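# Unhang the necktie and lay it folded on the table

## Task

Lift the necktie, which hangs over the rail in four layers, off the rail and put it on the table away from the stand's base. Success means: the tie is doubled once (folded in half), stretched out to its whole length, flat over its entire length (a low loop at the fold is acceptable), roughly aligned and roughly straight, at its full width, with no extra folds and with nothing hanging past the table's edge. The stand must still be standing upright on the table. Dropping the tie into its final place is allowed.

## Robot and tools

Robot: two arms, left_arm and right_arm, each ending in a five-finger hand (right_arm a right hand, left_arm its mirror-image left hand). Calibrated bases in the scene frame: left_arm at (+0.033, +0.227, +0.014) m, right_arm at (-0.013, -0.279, +0.032) m, both turned only slightly about z.

Scene frame: origin at table-top height midway between the arms' nominal bases; +z up, +x outward over the table, left_arm on the +y side (image left/right does not match the arm names). Reported end_effector_position (m) and end_effector_quat_wxyz are in this frame and can be a few cm off.

Hand point: a point fixed to the palm, about 0.15 m out from the wrist face along the fingers and 0.05 m in front of the palm. Its +z runs along the straightened fingers, +y out of the palm, +x across the palm away from the thumb for the right hand (toward the thumb for the left). Straight fingertips sit about 0.06 m behind it (-y) and 0.06-0.07 m beyond it (+z). A wrist bracket on the little-finger side can strike objects.

execute_actions: argument actions is a list of actions; each action is up to 15 rows, one row per 1/30 s step; a short action repeats its final row to fill 15 steps. Every row is one list of 28 numbers, each in [-1, 1], covering both arms even if one is idle: left_arm dx, dy, dz, rx, ry, rz; left hand little, ring, middle, index, thumb_bend, thumb_turn, force_limit, speed; then the same 14 for right_arm. The six pose numbers are an offset, not a pose: measured from that arm's Hand target as it stood when the action began, along the Hand target's own axes; 1.0 equals 0.6 m of travel or 180 degrees, and rx, ry, rz form a single rotation vector. All rows of an action count from that same starting point, and each new action starts from the updated Hand target, so repeating an offset keeps moving. All zeros re-requests the current Hand target. The six finger numbers are absolute targets: +1 open/straight, -1 closed; thumb_turn +1 beside the palm, -1 in front of it, opposite the fingers. force_limit maps -1 to about 0 N up to +1 at 10 N (15 N for the two thumb motors). speed rises from near zero at -1 to full at +0.48 and above. A hand has no 'no change' value: resend the last eight numbers you sent it (or, before any, its hand_measured plus hand_force_limit and hand_speed). Optional cameras: list of names, ["all"], or []. An empty actions list returns images of all cameras.

move: target is one 28-number row or a list of up to 15 rows, laid out as above; every row's pose offsets are counted from the Hand targets at the start of the move, not from the previous row. speed: m/s top path speed, 0.002 to 4.3, default 0.25 (rotation up to twice that in rad/s), one value or one per target. blend: corner rounding in m for lists, 0 means a full stop at each target. blocking=false returns early while the move continues. Paths are straight, do not avoid obstacles, and are capped at 10 s. The result adds a move: line with an ending such as done, off_target, moving, held or fault, plus limits (paced = commanded pose clipped, held = steps withheld).

wait: seconds from 0 to 10; arms keep their last command. stop: brakes a running move. zoom_image: camera (cam_high, cam_low, cam_rail_right, cam_roll_left, cam_left_wrist, cam_right_wrist) and region [x0, y0, x1, y1] in pixels, at most 504 by 504, from that camera's latest image. show_instructions: shows the reference pages. finished_scene: scene = the current scene's number, printed at the end of each result; it cannot be undone.

Results: per arm, Hand target (your last commanded pose after clipping, the base for the next offsets), end-effector pose, joint positions, velocities and torques; per hand, hand_measured, hand_stopped_by (moving, target, force, stalled, fault), hand_load_n (fingertip load, positive when pushed open; near 0 after a lost grip), hand_force_limit, hand_speed. Arms often rest 1-3 cm (sometimes 5) short of the target, usually low; that is not contact. Resend the remaining offset to close the gap. Orientation commands are clipped to 40 degrees from the current orientation per step.

Gripping: with the thumb turned in front, the hand closes around objects about 0.035-0.065 m thick. Close slowly (speed about -0.94 or lower) for gentle grips. A finger motor only starts when its target changes by 0.002 or more.

Avoid: pushing or hitting the stand or table hard (the stand must stay upright), dropping the tie off the table, arms touching or squeezing each other, fast hard contacts, overloading fingers, paths near an arm's own base, and holding arms stretched or straining, which heats motors (MOTOR HOT warning; at 100 °C an OVER-TEMPERATURE FAULT lets that arm fall). To stop pressing on something, command the target back beyond the hand point. A loose object may occasionally be nudged by the scene.

Each tool is called after "Request:" by a JSON object that holds its "method" and its "body".

Reference images:

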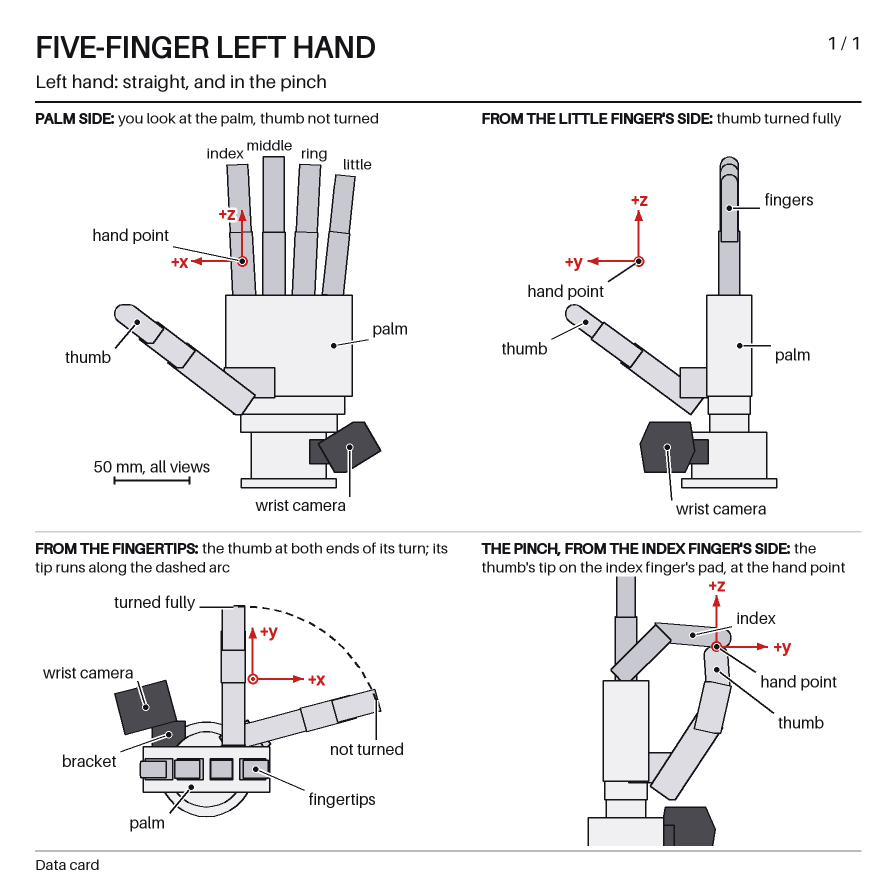

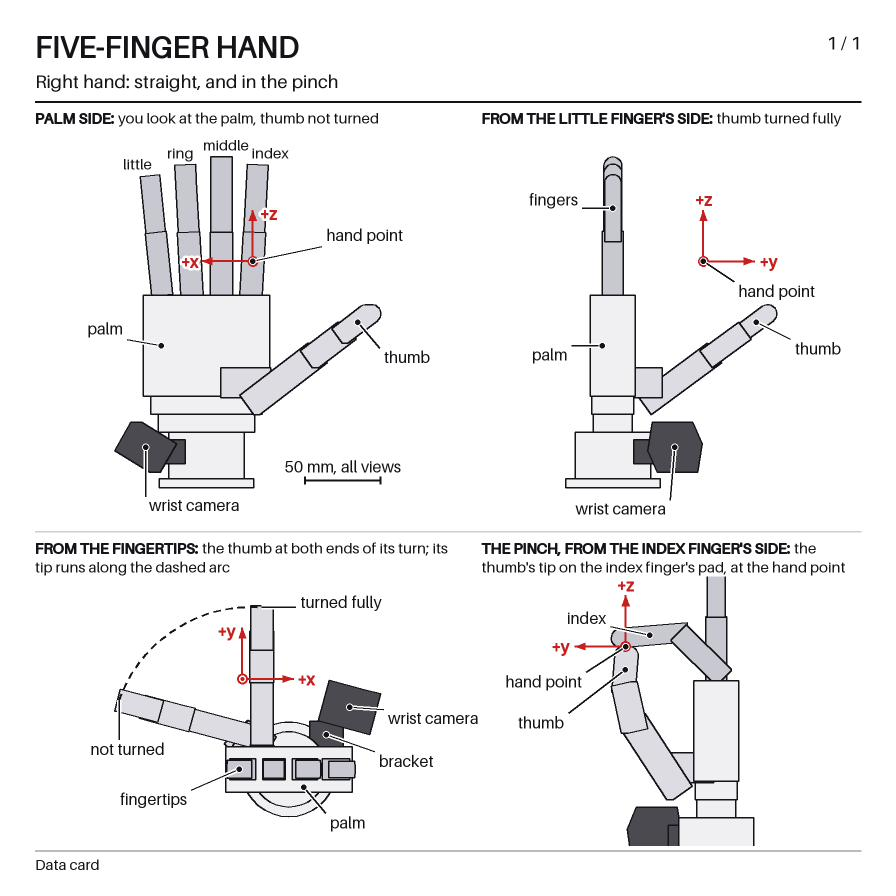

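## Session

Request:
{"method": "execute_actions", "body": {"actions": []}}

Scene clock: 0.00 s.
left_arm: end_effector_position=(+0.4553, +0.5162, +0.1425) hand_measured=(+1.000, +1.000, +1.000, +1.000, +1.000, +1.000) hand_load_n=(+0.0, +0.0, +0.0, +0.0, +0.0, +0.0) hand_stopped_by=(target, target, target, target, target, target) hand_force_limit=0.00 hand_speed=-0.80 end_effector_quat_wxyz=(+0.106, -0.092, +0.986, +0.088) | right_arm: end_effector_position=(+0.5347, -0.1507, +0.1188) hand_measured=(+1.000, +1.000, +1.000, +1.000, +1.000, +1.000) hand_load_n=(+0.0, +0.0, +0.0, +0.0, +0.0, +0.0) hand_stopped_by=(target, target, target, target, target, target) hand_force_limit=0.00 hand_speed=-0.80 end_effector_quat_wxyz=(+0.409, +0.042, +0.903, +0.127)
Joint positions: left_arm=[0.396 1.572 1.239 -0.978 -0.093 1.834] | right_arm=[0.079 1.551 0.682 0.176 -0.121 1.819]
Joint velocities: within noise
Joint torques (N m): no reading
Heat: left arm: hottest wrist yaw 26 °C; right arm: hottest waist 25 °C.
Hand target: left_arm +0.4653, +0.5209, +0.1566; +0.122, -0.093, +0.984, +0.094 | right_arm +0.5419, -0.1500, +0.1259; +0.416, +0.041, +0.899, +0.128

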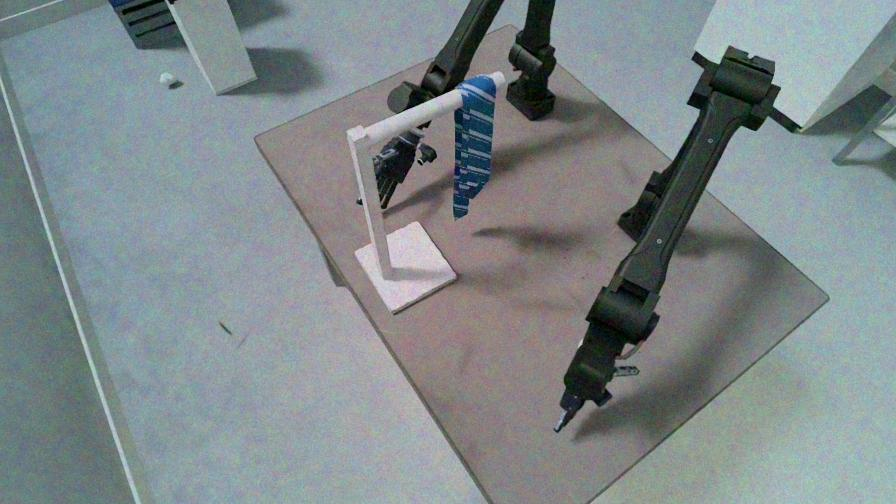

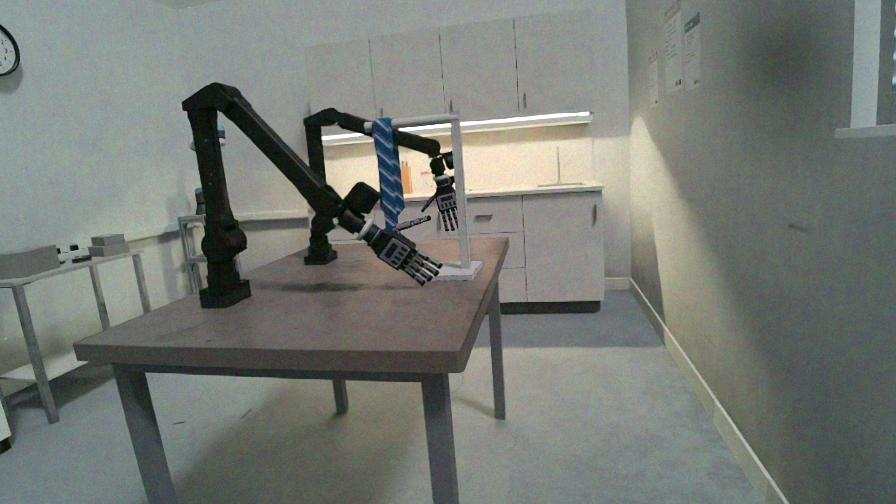

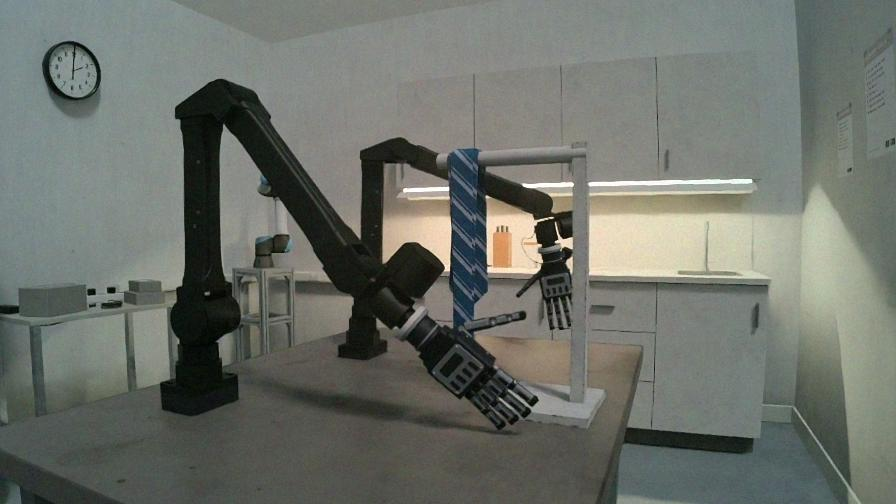

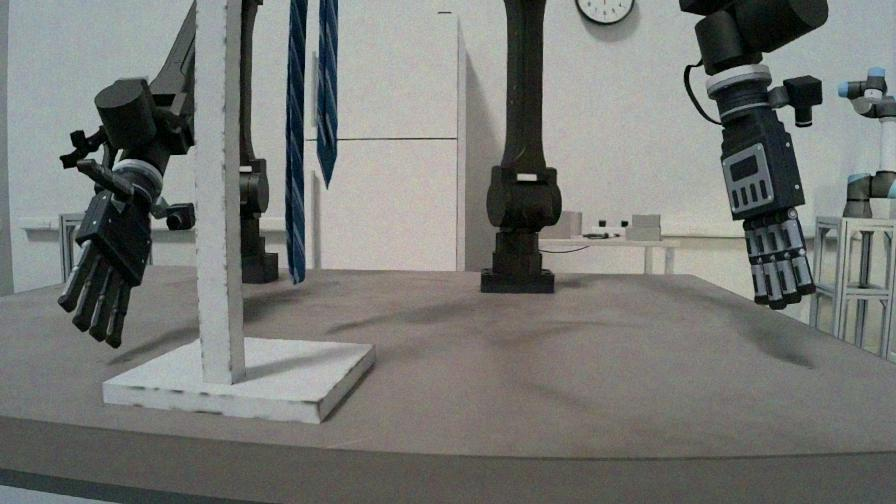

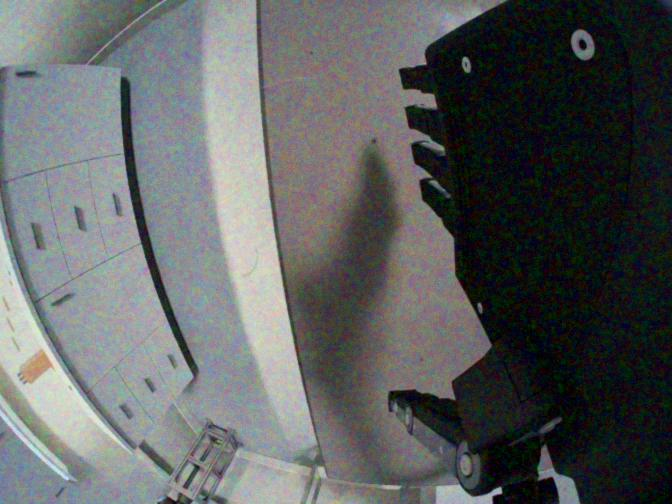

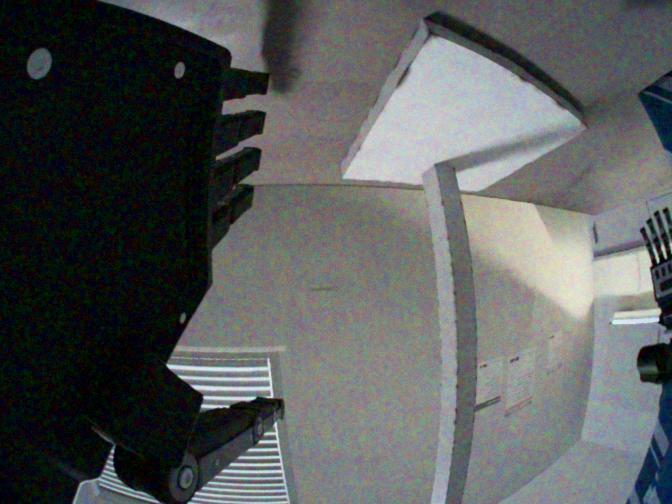

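Request:
{"method": "zoom_image", "body": {"camera": "cam_rail_right", "region": [360, 120, 660, 440]}}

Request:
{"method": "zoom_image", "body": {"camera": "cam_roll_left", "region": [100, 0, 500, 440]}}

Request:
{"method": "zoom_image", "body": {"camera": "cam_high", "region": [330, 50, 560, 330]}}

Request:
{"method": "zoom_image", "body": {"camera": "cam_low", "region": [280, 90, 530, 300]}}

Scaled by 1.575 from the camera's 896x504 image, which has a finer 1280x720 frame.

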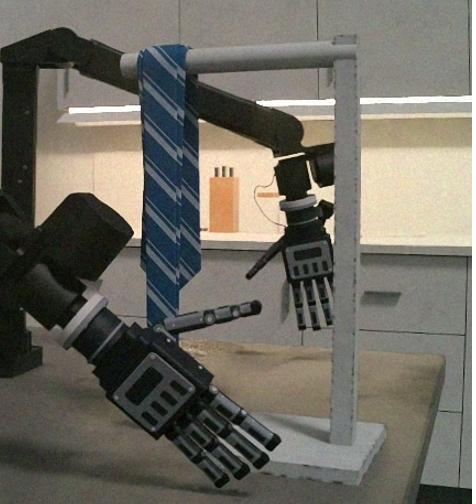

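Scaled by 1.145 from the camera's 896x504 image, which has a finer 1280x720 frame.

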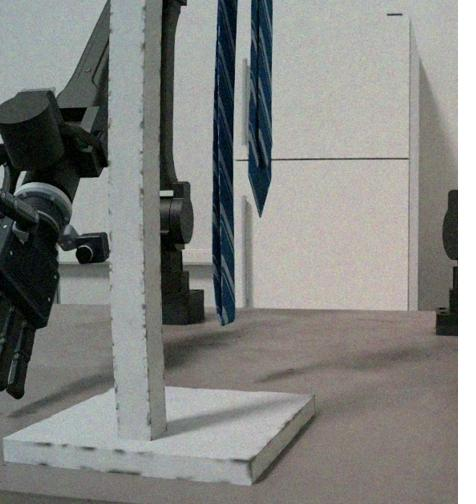

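Scaled by 1.800 from the camera's 896x504 image, which has a finer 1280x720 frame.

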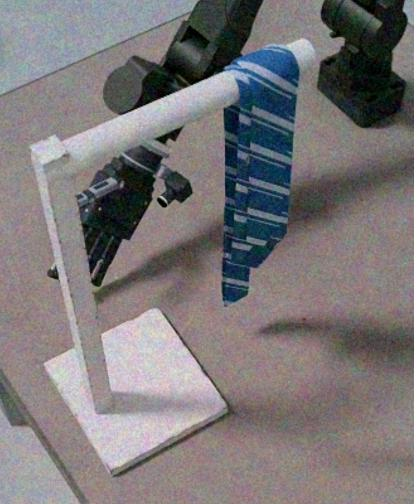

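Scaled by 2.016 from the camera's 896x504 image, which has a finer 1280x720 frame.

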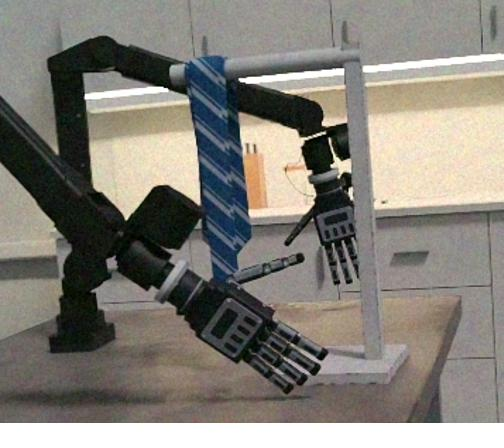

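Request:
{"method": "zoom_image", "body": {"camera": "cam_high", "region": [430, 60, 530, 230]}}

Request:
{"method": "zoom_image", "body": {"camera": "cam_rail_right", "region": [420, 130, 540, 350]}}

Request:
{"method": "zoom_image", "body": {"camera": "cam_roll_left", "region": [260, 0, 380, 300]}}

Request:
{"method": "zoom_image", "body": {"camera": "cam_low", "region": [350, 100, 450, 250]}}

Scaled by 2.965 from the camera's 896x504 image, which has a finer 1280x720 frame.

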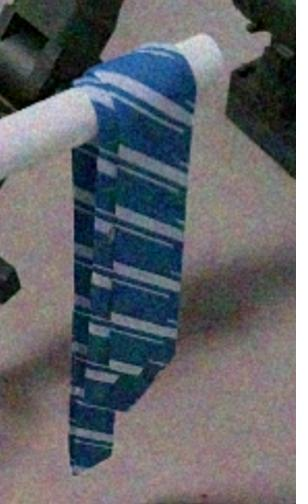

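Scaled by 2.291 from the camera's 896x504 image, which has a finer 1280x720 frame.

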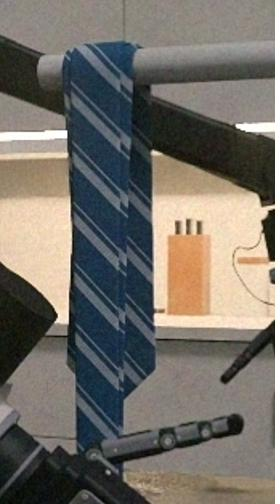

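Scaled by 1.680 from the camera's 896x504 image, which has a finer 1280x720 frame.

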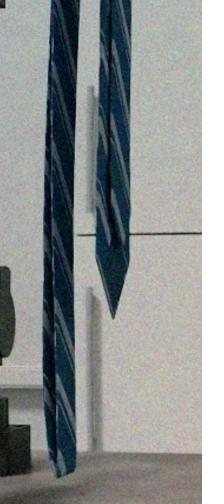

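Scaled by 3.360 from the camera's 896x504 image, which has a finer 1280x720 frame.

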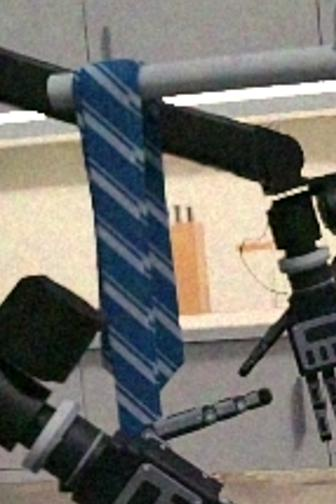

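Request:
{"method": "move", "body": {"target": [0,0,-0.15,0,0,0.0833,0,0,0,0,1,-1,0,0.2,0,0,0,0,0,0,0,0,0,0,1,-1,0,0.2], "speed": 0.2}}

Scene clock: 11.90 s.
left_arm: end_effector_position=(+0.4268, +0.5008, +0.2111) hand_measured=(+0.000, +0.000, +0.000, +0.000, +1.000, -1.000) hand_load_n=(+0.0, +0.5, +0.0, +0.0, +0.0, +0.0) hand_stopped_by=(target, target, target, target, target, target) hand_force_limit=0.00 hand_speed=0.20 end_effector_quat_wxyz=(+0.081, +0.027, +0.992, +0.096) | right_arm: end_effector_position=(+0.5347, -0.1507, +0.1188) hand_measured=(+0.000, +0.000, +0.000, +0.000, +1.000, -1.000) hand_load_n=(+0.0, +0.0, +0.0, +0.0, +0.0, -0.5) hand_stopped_by=(target, target, target, target, target, target) hand_force_limit=0.00 hand_speed=0.20 end_effector_quat_wxyz=(+0.409, +0.042, +0.903, +0.127)
Joint positions: left_arm=[0.386 1.425 1.254 -1.167 -0.101 2.063] | right_arm=[0.079 1.551 0.682 0.176 -0.121 1.819]
Joint torques (N m): left_arm=[-0.79 -7 12.1 0.2 -0.17 0.16] | right_arm=[-0.38 -9.29 7.19 1.36 -0.07 0.07]
Heat: left arm: hottest wrist yaw 26 °C; right arm: hottest waist 25 °C.
Hand target: left_arm +0.4452, +0.5024, +0.2424; +0.109, +0.036, +0.987, +0.109 | right_arm +0.5419, -0.1500, +0.1259; +0.416, +0.041, +0.899, +0.128
Off the commanded pose: left_arm 0.036 m, 4 deg | right_arm 0.010 m, 1 deg.
move: off_target (left_arm)

Request:
{"method": "move", "body": {"target": [[0,0,0,0,0,-0.5,0,0,0,0,1,-1,0,0.2,0,0,0,0,0,0,0,0,0,0,1,-1,0,0.2],[0,0,0,0,0,-1.0,0,0,0,0,1,-1,0,0.2,0,0,0,0,0,0,0,0,0,0,1,-1,0,0.2]], "speed": 0.4, "blend": [0.01,0]}}

Scene clock: 17.30 s.
left_arm: end_effector_position=(+0.4458, +0.4972, +0.2328) hand_measured=(+0.000, +0.000, +0.000, +0.000, +1.000, -1.000) hand_load_n=(+0.0, +0.0, +0.5, +0.0, +0.0, +0.0) hand_stopped_by=(target, target, target, target, target, target) hand_force_limit=0.00 hand_speed=0.20 end_effector_quat_wxyz=(-0.097, +0.989, -0.045, +0.098) | right_arm: end_effector_position=(+0.5347, -0.1507, +0.1188) hand_measured=(+0.000, +0.000, +0.000, +0.000, +1.000, -1.000) hand_load_n=(+0.0, +0.0, +0.0, +0.0, +0.0, +0.0) hand_stopped_by=(target, target, target, target, target, target) hand_force_limit=0.00 hand_speed=0.20 end_effector_quat_wxyz=(+0.409, +0.042, +0.903, +0.127)
Joint positions: left_arm=[0.667 1.483 1.402 -1.215 -0.007 -0.77] | right_arm=[0.079 1.551 0.682 0.176 -0.121 1.819]
Joint torques (N m): left_arm=[0.79 -8.53 8.01 1.14 -0.18 -0.05] | right_arm=[0.03 -8.76 7.39 1.21 -0.03 0.17]
Heat: left arm: hottest wrist yaw 26 °C; right arm: hottest waist 25 °C.
Hand target: left_arm +0.4452, +0.5024, +0.2424; -0.109, +0.987, -0.036, +0.109 | right_arm +0.5419, -0.1500, +0.1259; +0.416, +0.041, +0.899, +0.128
Off the commanded pose: left_arm 0.011 m, 2 deg | right_arm 0.010 m, 1 deg.
move: off_target (left_arm)

Request:
{"method": "move", "body": {"target": [-0.016,0.525,0.034,-0.429,-0.050,-0.061,0,0,0,0,1,-1,0,0.2,0,0,0,0,0,0,0,0,0,0,1,-1,0,0.2], "speed": 0.25, "cameras": ["all"]}}

Scene clock: 21.70 s.
left_arm: end_effector_position=(+0.4269, +0.2057, +0.1510) hand_measured=(+0.000, +0.000, +0.000, +0.000, +1.000, -1.000) hand_load_n=(+0.5, +0.0, +0.0, +0.0, +0.0, +0.0) hand_stopped_by=(target, target, target, target, target, target) hand_force_limit=0.00 hand_speed=0.20 end_effector_quat_wxyz=(+0.532, +0.847, +0.002, +0.008) | right_arm: end_effector_position=(+0.5347, -0.1507, +0.1188) hand_measured=(+0.000, +0.000, +0.000, +0.000, +1.000, -1.000) hand_load_n=(+0.0, +0.0, +0.0, +0.0, +0.0, -0.5) hand_stopped_by=(target, target, target, target, target, target) hand_force_limit=0.00 hand_speed=0.20 end_effector_quat_wxyz=(+0.409, +0.042, +0.903, +0.127)
Joint positions: left_arm=[0.423 1.8 1.043 -1.543 0.949 -0.725] | right_arm=[0.079 1.551 0.682 0.176 -0.121 1.819]
Joint torques (N m): left_arm=[-0.79 -6.77 4.51 -1.55 0.62 0.13] | right_arm=[0.09 -8.53 7.23 1.01 -0.09 0.13]
Heat: left arm: hottest wrist yaw 26 °C; right arm: hottest waist 25 °C.
Hand target: left_arm +0.4255, +0.2008, +0.1507; +0.537, +0.843, +0.000, +0.000 | right_arm +0.5419, -0.1500, +0.1259; +0.416, +0.041, +0.899, +0.128
Off the commanded pose: left_arm 0.005 m, 1 deg | right_arm 0.010 m, 1 deg.
move: done
camera_calibration:
cam_left_wrist: T_world_to_cam=[[0.280701, 0.394576, -0.874938, -0.0679259], [0.820164, 0.374888, 0.432193, -0.491446], [0.498536, -0.838909, -0.218386, 0.107348], [0, 0, 0, 1]] pos_world=[0.368616, 0.301094, 0.176412]

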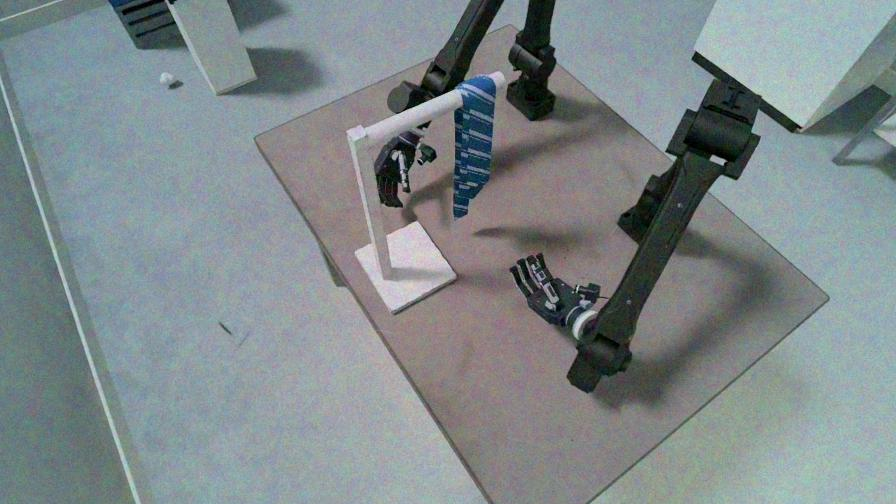

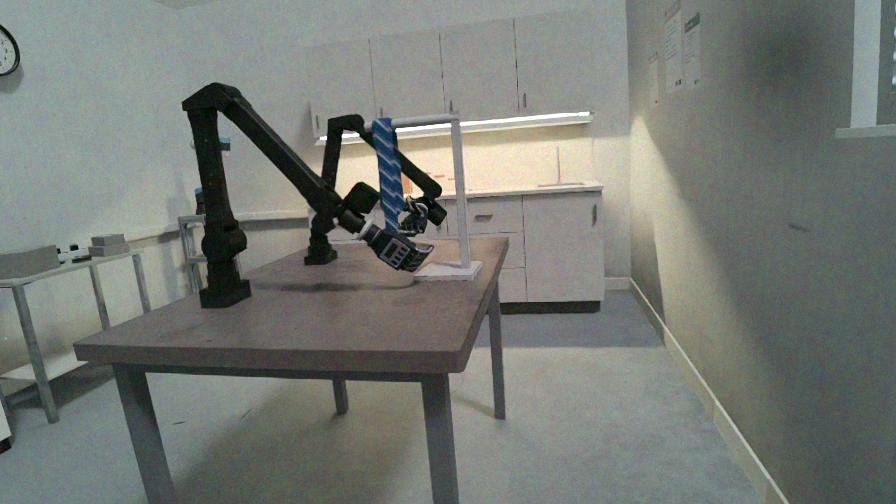

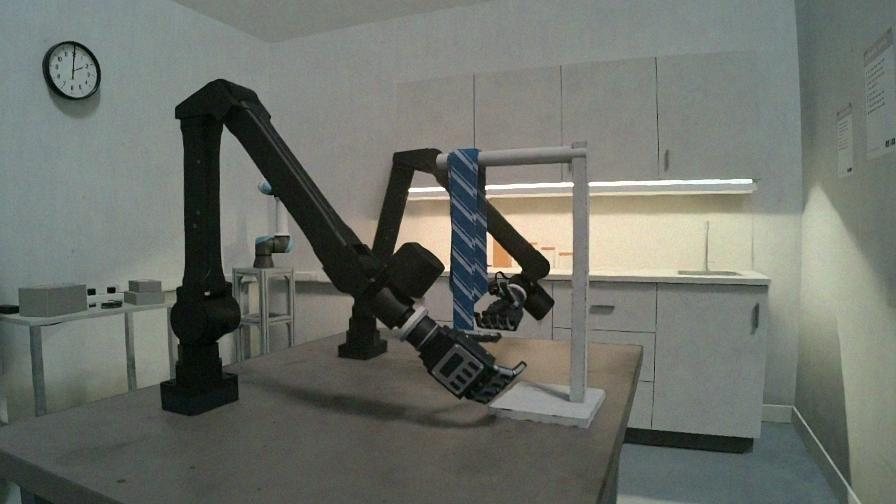

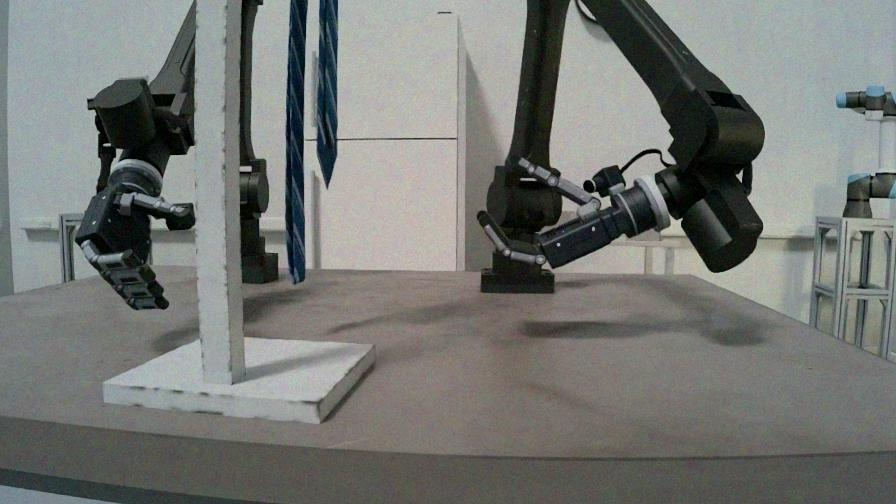

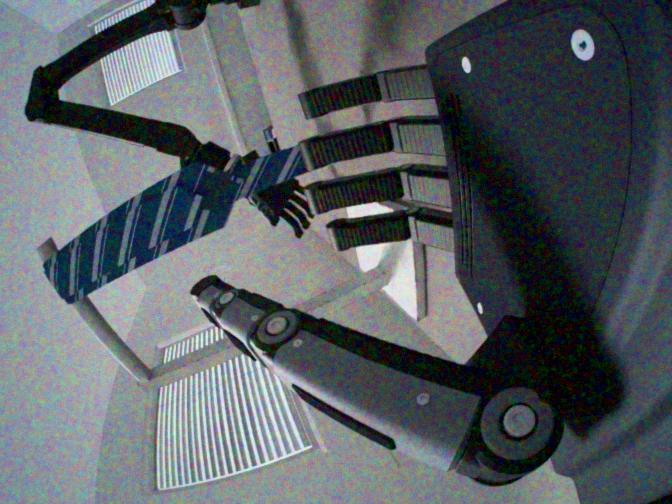

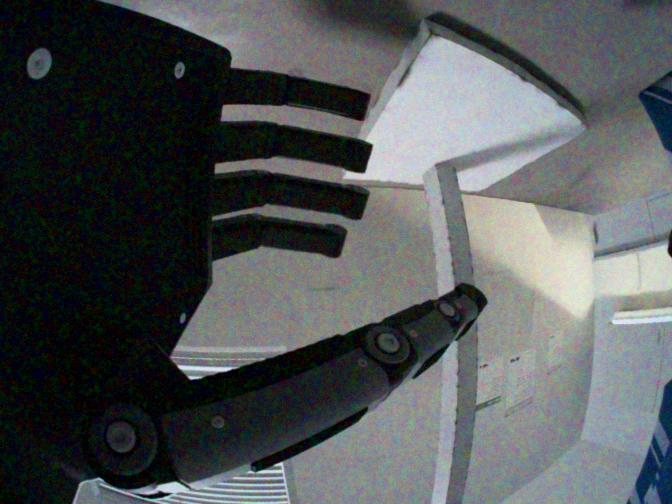

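Request:
{"method": "zoom_image", "body": {"camera": "cam_left_wrist", "region": [20, 100, 360, 320]}}

Request:
{"method": "zoom_image", "body": {"camera": "cam_roll_left", "region": [260, 130, 600, 320]}}

Scaled by 1.482 from the camera's 672x504 image, which has a finer 960x720 frame.

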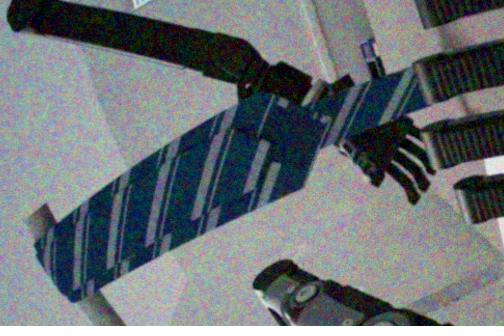

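Scaled by 1.482 from the camera's 896x504 image, which has a finer 1280x720 frame.

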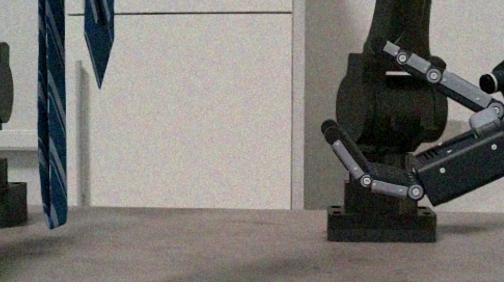

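Request:
{"method": "zoom_image", "body": {"camera": "cam_left_wrist", "region": [150, 140, 310, 260]}}

Scaled by 3.150 from the camera's 672x504 image, which has a finer 960x720 frame.

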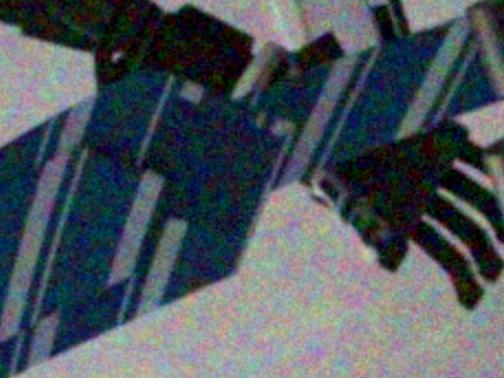

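Request:
{"method": "zoom_image", "body": {"camera": "cam_rail_right", "region": [430, 250, 570, 350]}}

Request:
{"method": "zoom_image", "body": {"camera": "cam_high", "region": [440, 160, 640, 360]}}

Scaled by 3.600 from the camera's 896x504 image, which has a finer 1280x720 frame.

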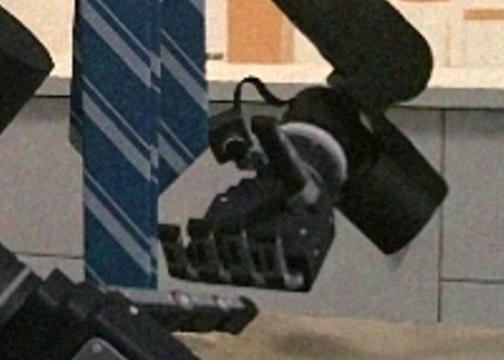

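Scaled by 2.520 from the camera's 896x504 image, which has a finer 1280x720 frame.

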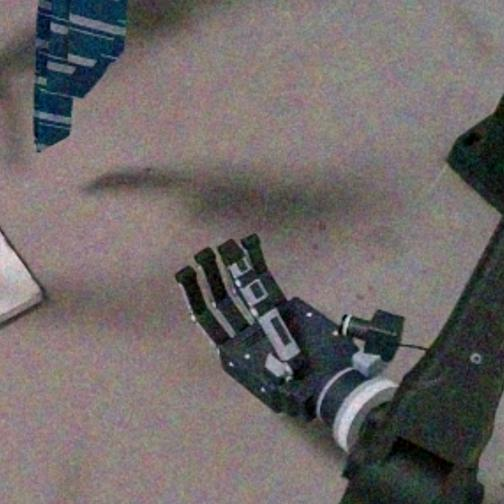

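Request:
{"method": "move", "body": {"target": [0,0,0,0,0,0,0,0,0,0,1,1,0,0.2,-0.013,-0.25,-0.2895,-0.2535,0.252,0.1277,0,0,0,0,1,1,0,0.2], "speed": 0.25, "cameras": ["cam_high","cam_rail_right","cam_roll_left"]}}

Scene clock: 29.23 s.
left_arm: end_effector_position=(+0.4268, +0.2057, +0.1510) hand_measured=(+0.000, +0.000, +0.000, +0.000, +1.000, +1.000) hand_load_n=(+0.0, +0.0, +0.0, +0.0, +0.0, +0.0) hand_stopped_by=(target, target, target, target, target, target) hand_force_limit=0.00 hand_speed=0.20 end_effector_quat_wxyz=(+0.532, +0.847, +0.001, +0.009) | right_arm: end_effector_position=(+0.4115, -0.3203, +0.1941) hand_measured=(+0.000, +0.000, +0.000, +0.000, +1.000, +1.000) hand_load_n=(+0.5, +0.0, +0.0, +0.0, +0.0, +0.0) hand_stopped_by=(target, target, target, target, target, target) hand_force_limit=0.00 hand_speed=0.20 end_effector_quat_wxyz=(+0.019, +0.025, +0.853, +0.520)
Joint positions: left_arm=[0.423 1.8 1.043 -1.543 0.949 -0.722] | right_arm=[-0.579 1.849 1.221 -1.686 -0.899 0.699]
Joint torques (N m): left_arm=[-0.56 -6.65 4.62 -1.62 0.6 0.12] | right_arm=[-0.26 -11.52 8.25 -1.76 -0.46 -0.11]
Heat: left arm: hottest wrist yaw 26 °C; right arm: hottest waist 25 °C.
Hand target: left_arm +0.4254, +0.2008, +0.1507; +0.537, +0.843, +0.000, +0.000 | right_arm +0.4201, -0.3301, +0.1997; +0.000, +0.000, +0.843, +0.537
Off the commanded pose: left_arm 0.005 m, 1 deg | right_arm 0.014 m, 4 deg.
joint sent to its limit (right arm) — joint 4 (wrist pitch), lower limit. The joint targets are off in orientation, not in position.
move: off_target (right_arm)
Images, in order (width x height): cam_high 896x504, cam_rail_right 896x504, cam_roll_left 896x504.

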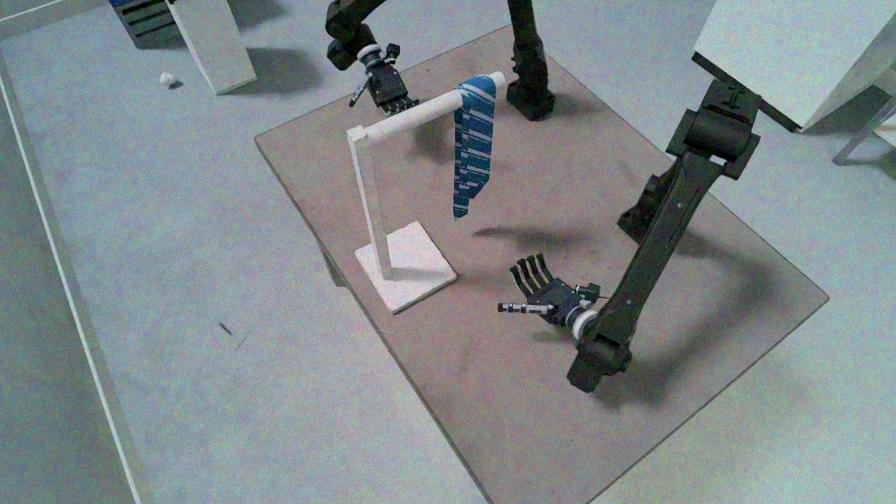

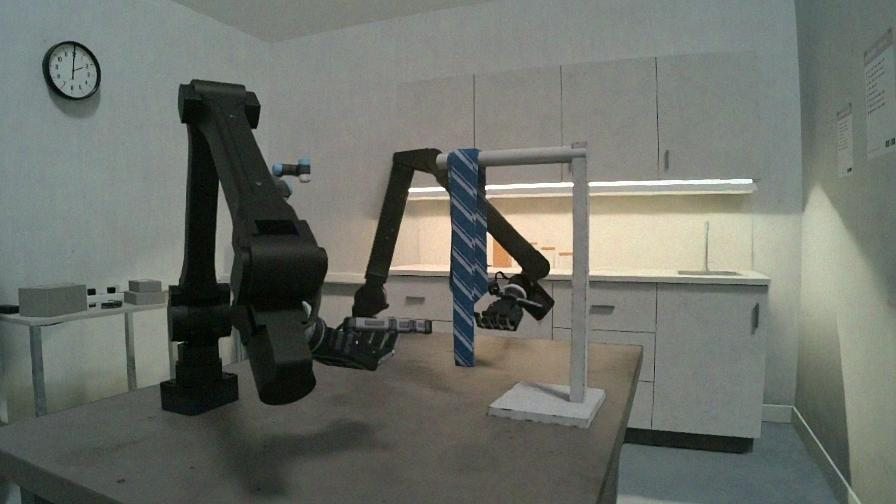

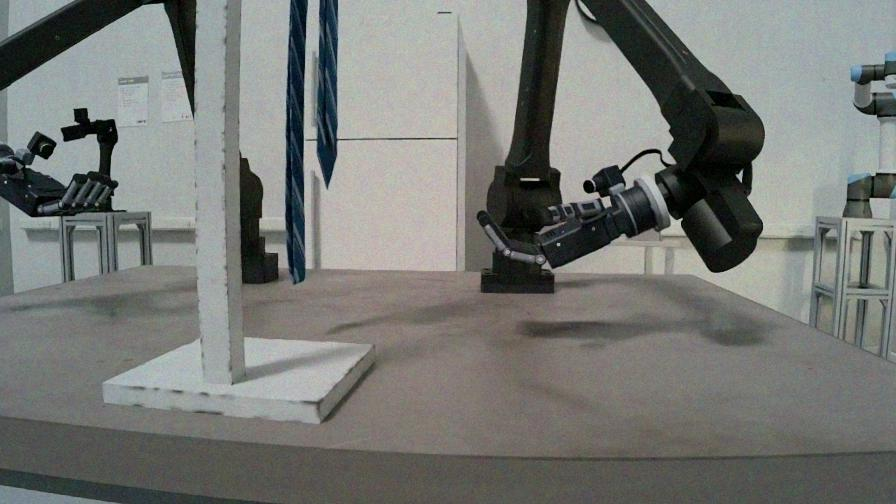

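Request:
{"method": "move", "body": {"target": [-0.0173,0.0905,0.2755,0,0,0,0,0,0,0,1,1,0,0.2,0,0,0,0,0,0,0,0,0,0,1,1,0,0.2], "speed": 0.15, "cameras": ["all"]}}

Scene clock: 32.37 s.
left_arm: end_effector_position=(+0.4168, +0.0330, +0.1249) hand_measured=(+0.000, +0.000, +0.000, +0.000, +1.000, +1.000) hand_load_n=(+0.0, +0.0, +0.5, +0.0, +0.0, +0.0) hand_stopped_by=(target, target, target, target, target, target) hand_force_limit=0.00 hand_speed=0.20 end_effector_quat_wxyz=(+0.539, +0.843, +0.008, -0.005) | right_arm: end_effector_position=(+0.4115, -0.3203, +0.1941) hand_measured=(+0.000, +0.000, +0.000, +0.000, +1.000, +1.000) hand_load_n=(+0.0, +0.0, +0.0, +0.0, +0.0, +0.0) hand_stopped_by=(target, target, target, target, target, target) hand_force_limit=0.00 hand_speed=0.20 end_effector_quat_wxyz=(+0.019, +0.025, +0.853, +0.520)
Joint positions: left_arm=[-0.019 1.625 0.751 -0.745 1.137 -1.536] | right_arm=[-0.579 1.849 1.221 -1.686 -0.899 0.698]
Joint torques (N m): left_arm=[-0.73 -7 4.53 0.62 0.71 -0.04] | right_arm=[0.09 -11.22 8.27 -1.89 -0.49 -0.07]
Heat: left arm: hottest wrist yaw 26 °C; right arm: hottest waist 25 °C.
Hand target: left_arm +0.4150, +0.0280, +0.1301; +0.537, +0.843, +0.000, +0.000 | right_arm +0.4201, -0.3301, +0.1997; +0.000, +0.000, +0.843, +0.537
Off the commanded pose: left_arm 0.007 m, 1 deg | right_arm 0.014 m, 4 deg.
joint sent to its limit (right arm) — joint 4 (wrist pitch), lower limit. The joint targets are off in orientation, not in position.
move: off_target (right_arm)
camera_calibration:
cam_left_wrist: T_world_to_cam=[[0.257085, 0.378957, -0.888988, -0.00761962], [0.833814, 0.37805, 0.402284, -0.409149], [0.48853, -0.844672, -0.218788, -0.0338655], [0, 0, 0, 1]] pos_world=[0.359658, 0.128961, 0.150411]
cam_right_wrist: T_world_to_cam=[[-0.213232, 0.477242, 0.852509, 0.0755214], [0.8154, -0.393741, 0.42437, -0.538498], [0.538195, 0.785626, -0.305185, 0.205153], [0, 0, 0, 1]] pos_world=[0.344783, -0.409244, 0.226749]

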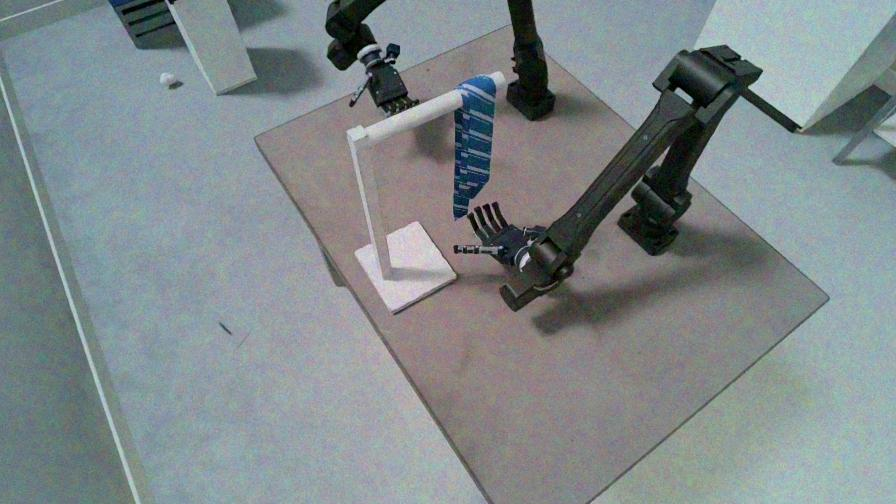

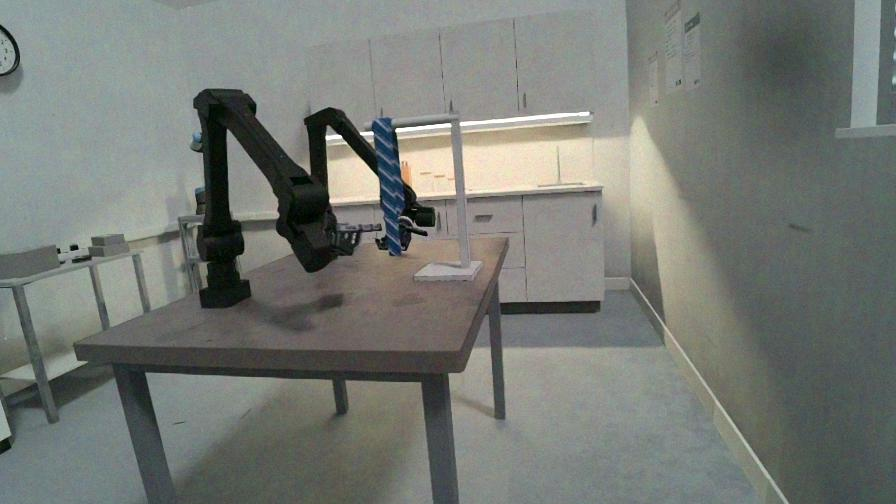

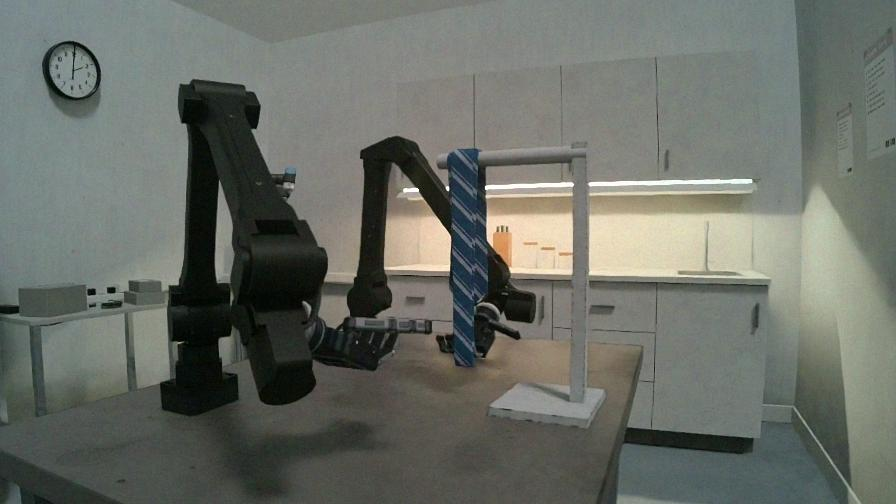

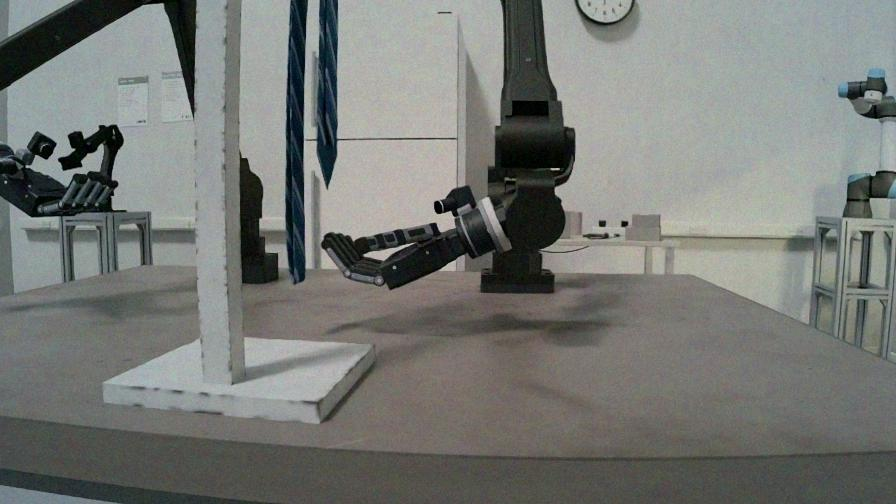

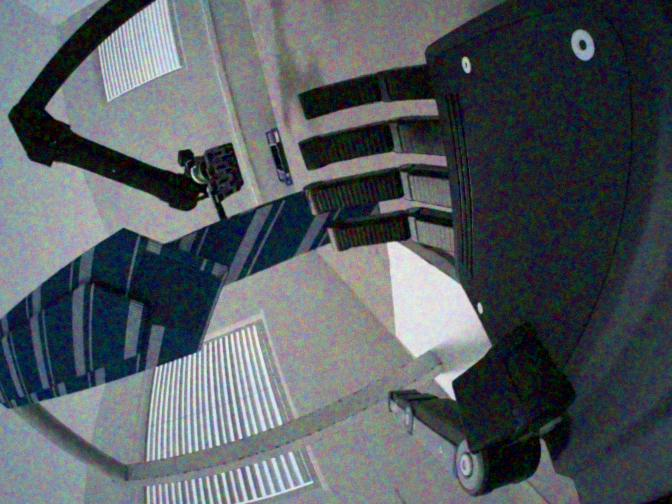

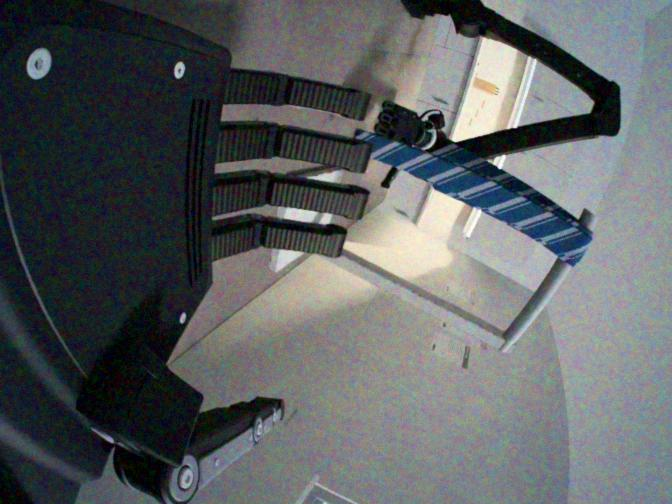

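Request:
{"method": "zoom_image", "body": {"camera": "cam_roll_left", "region": [270, 150, 400, 300]}}

Request:
{"method": "zoom_image", "body": {"camera": "cam_left_wrist", "region": [60, 180, 460, 360]}}

Request:
{"method": "zoom_image", "body": {"camera": "cam_right_wrist", "region": [340, 60, 540, 260]}}

Scaled by 3.360 from the camera's 896x504 image, which has a finer 1280x720 frame.

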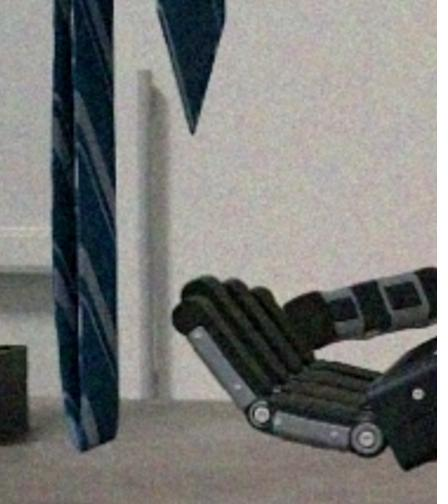

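Scaled by 1.260 from the camera's 672x504 image, which has a finer 960x720 frame.

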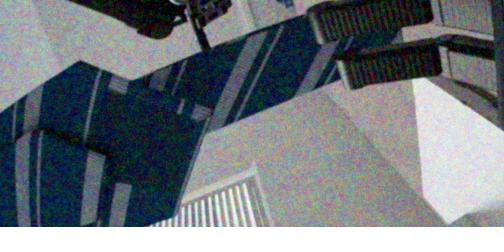

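Scaled by 2.520 from the camera's 672x504 image, which has a finer 960x720 frame.

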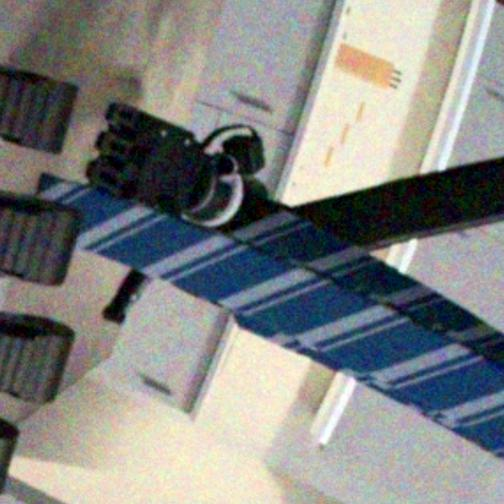

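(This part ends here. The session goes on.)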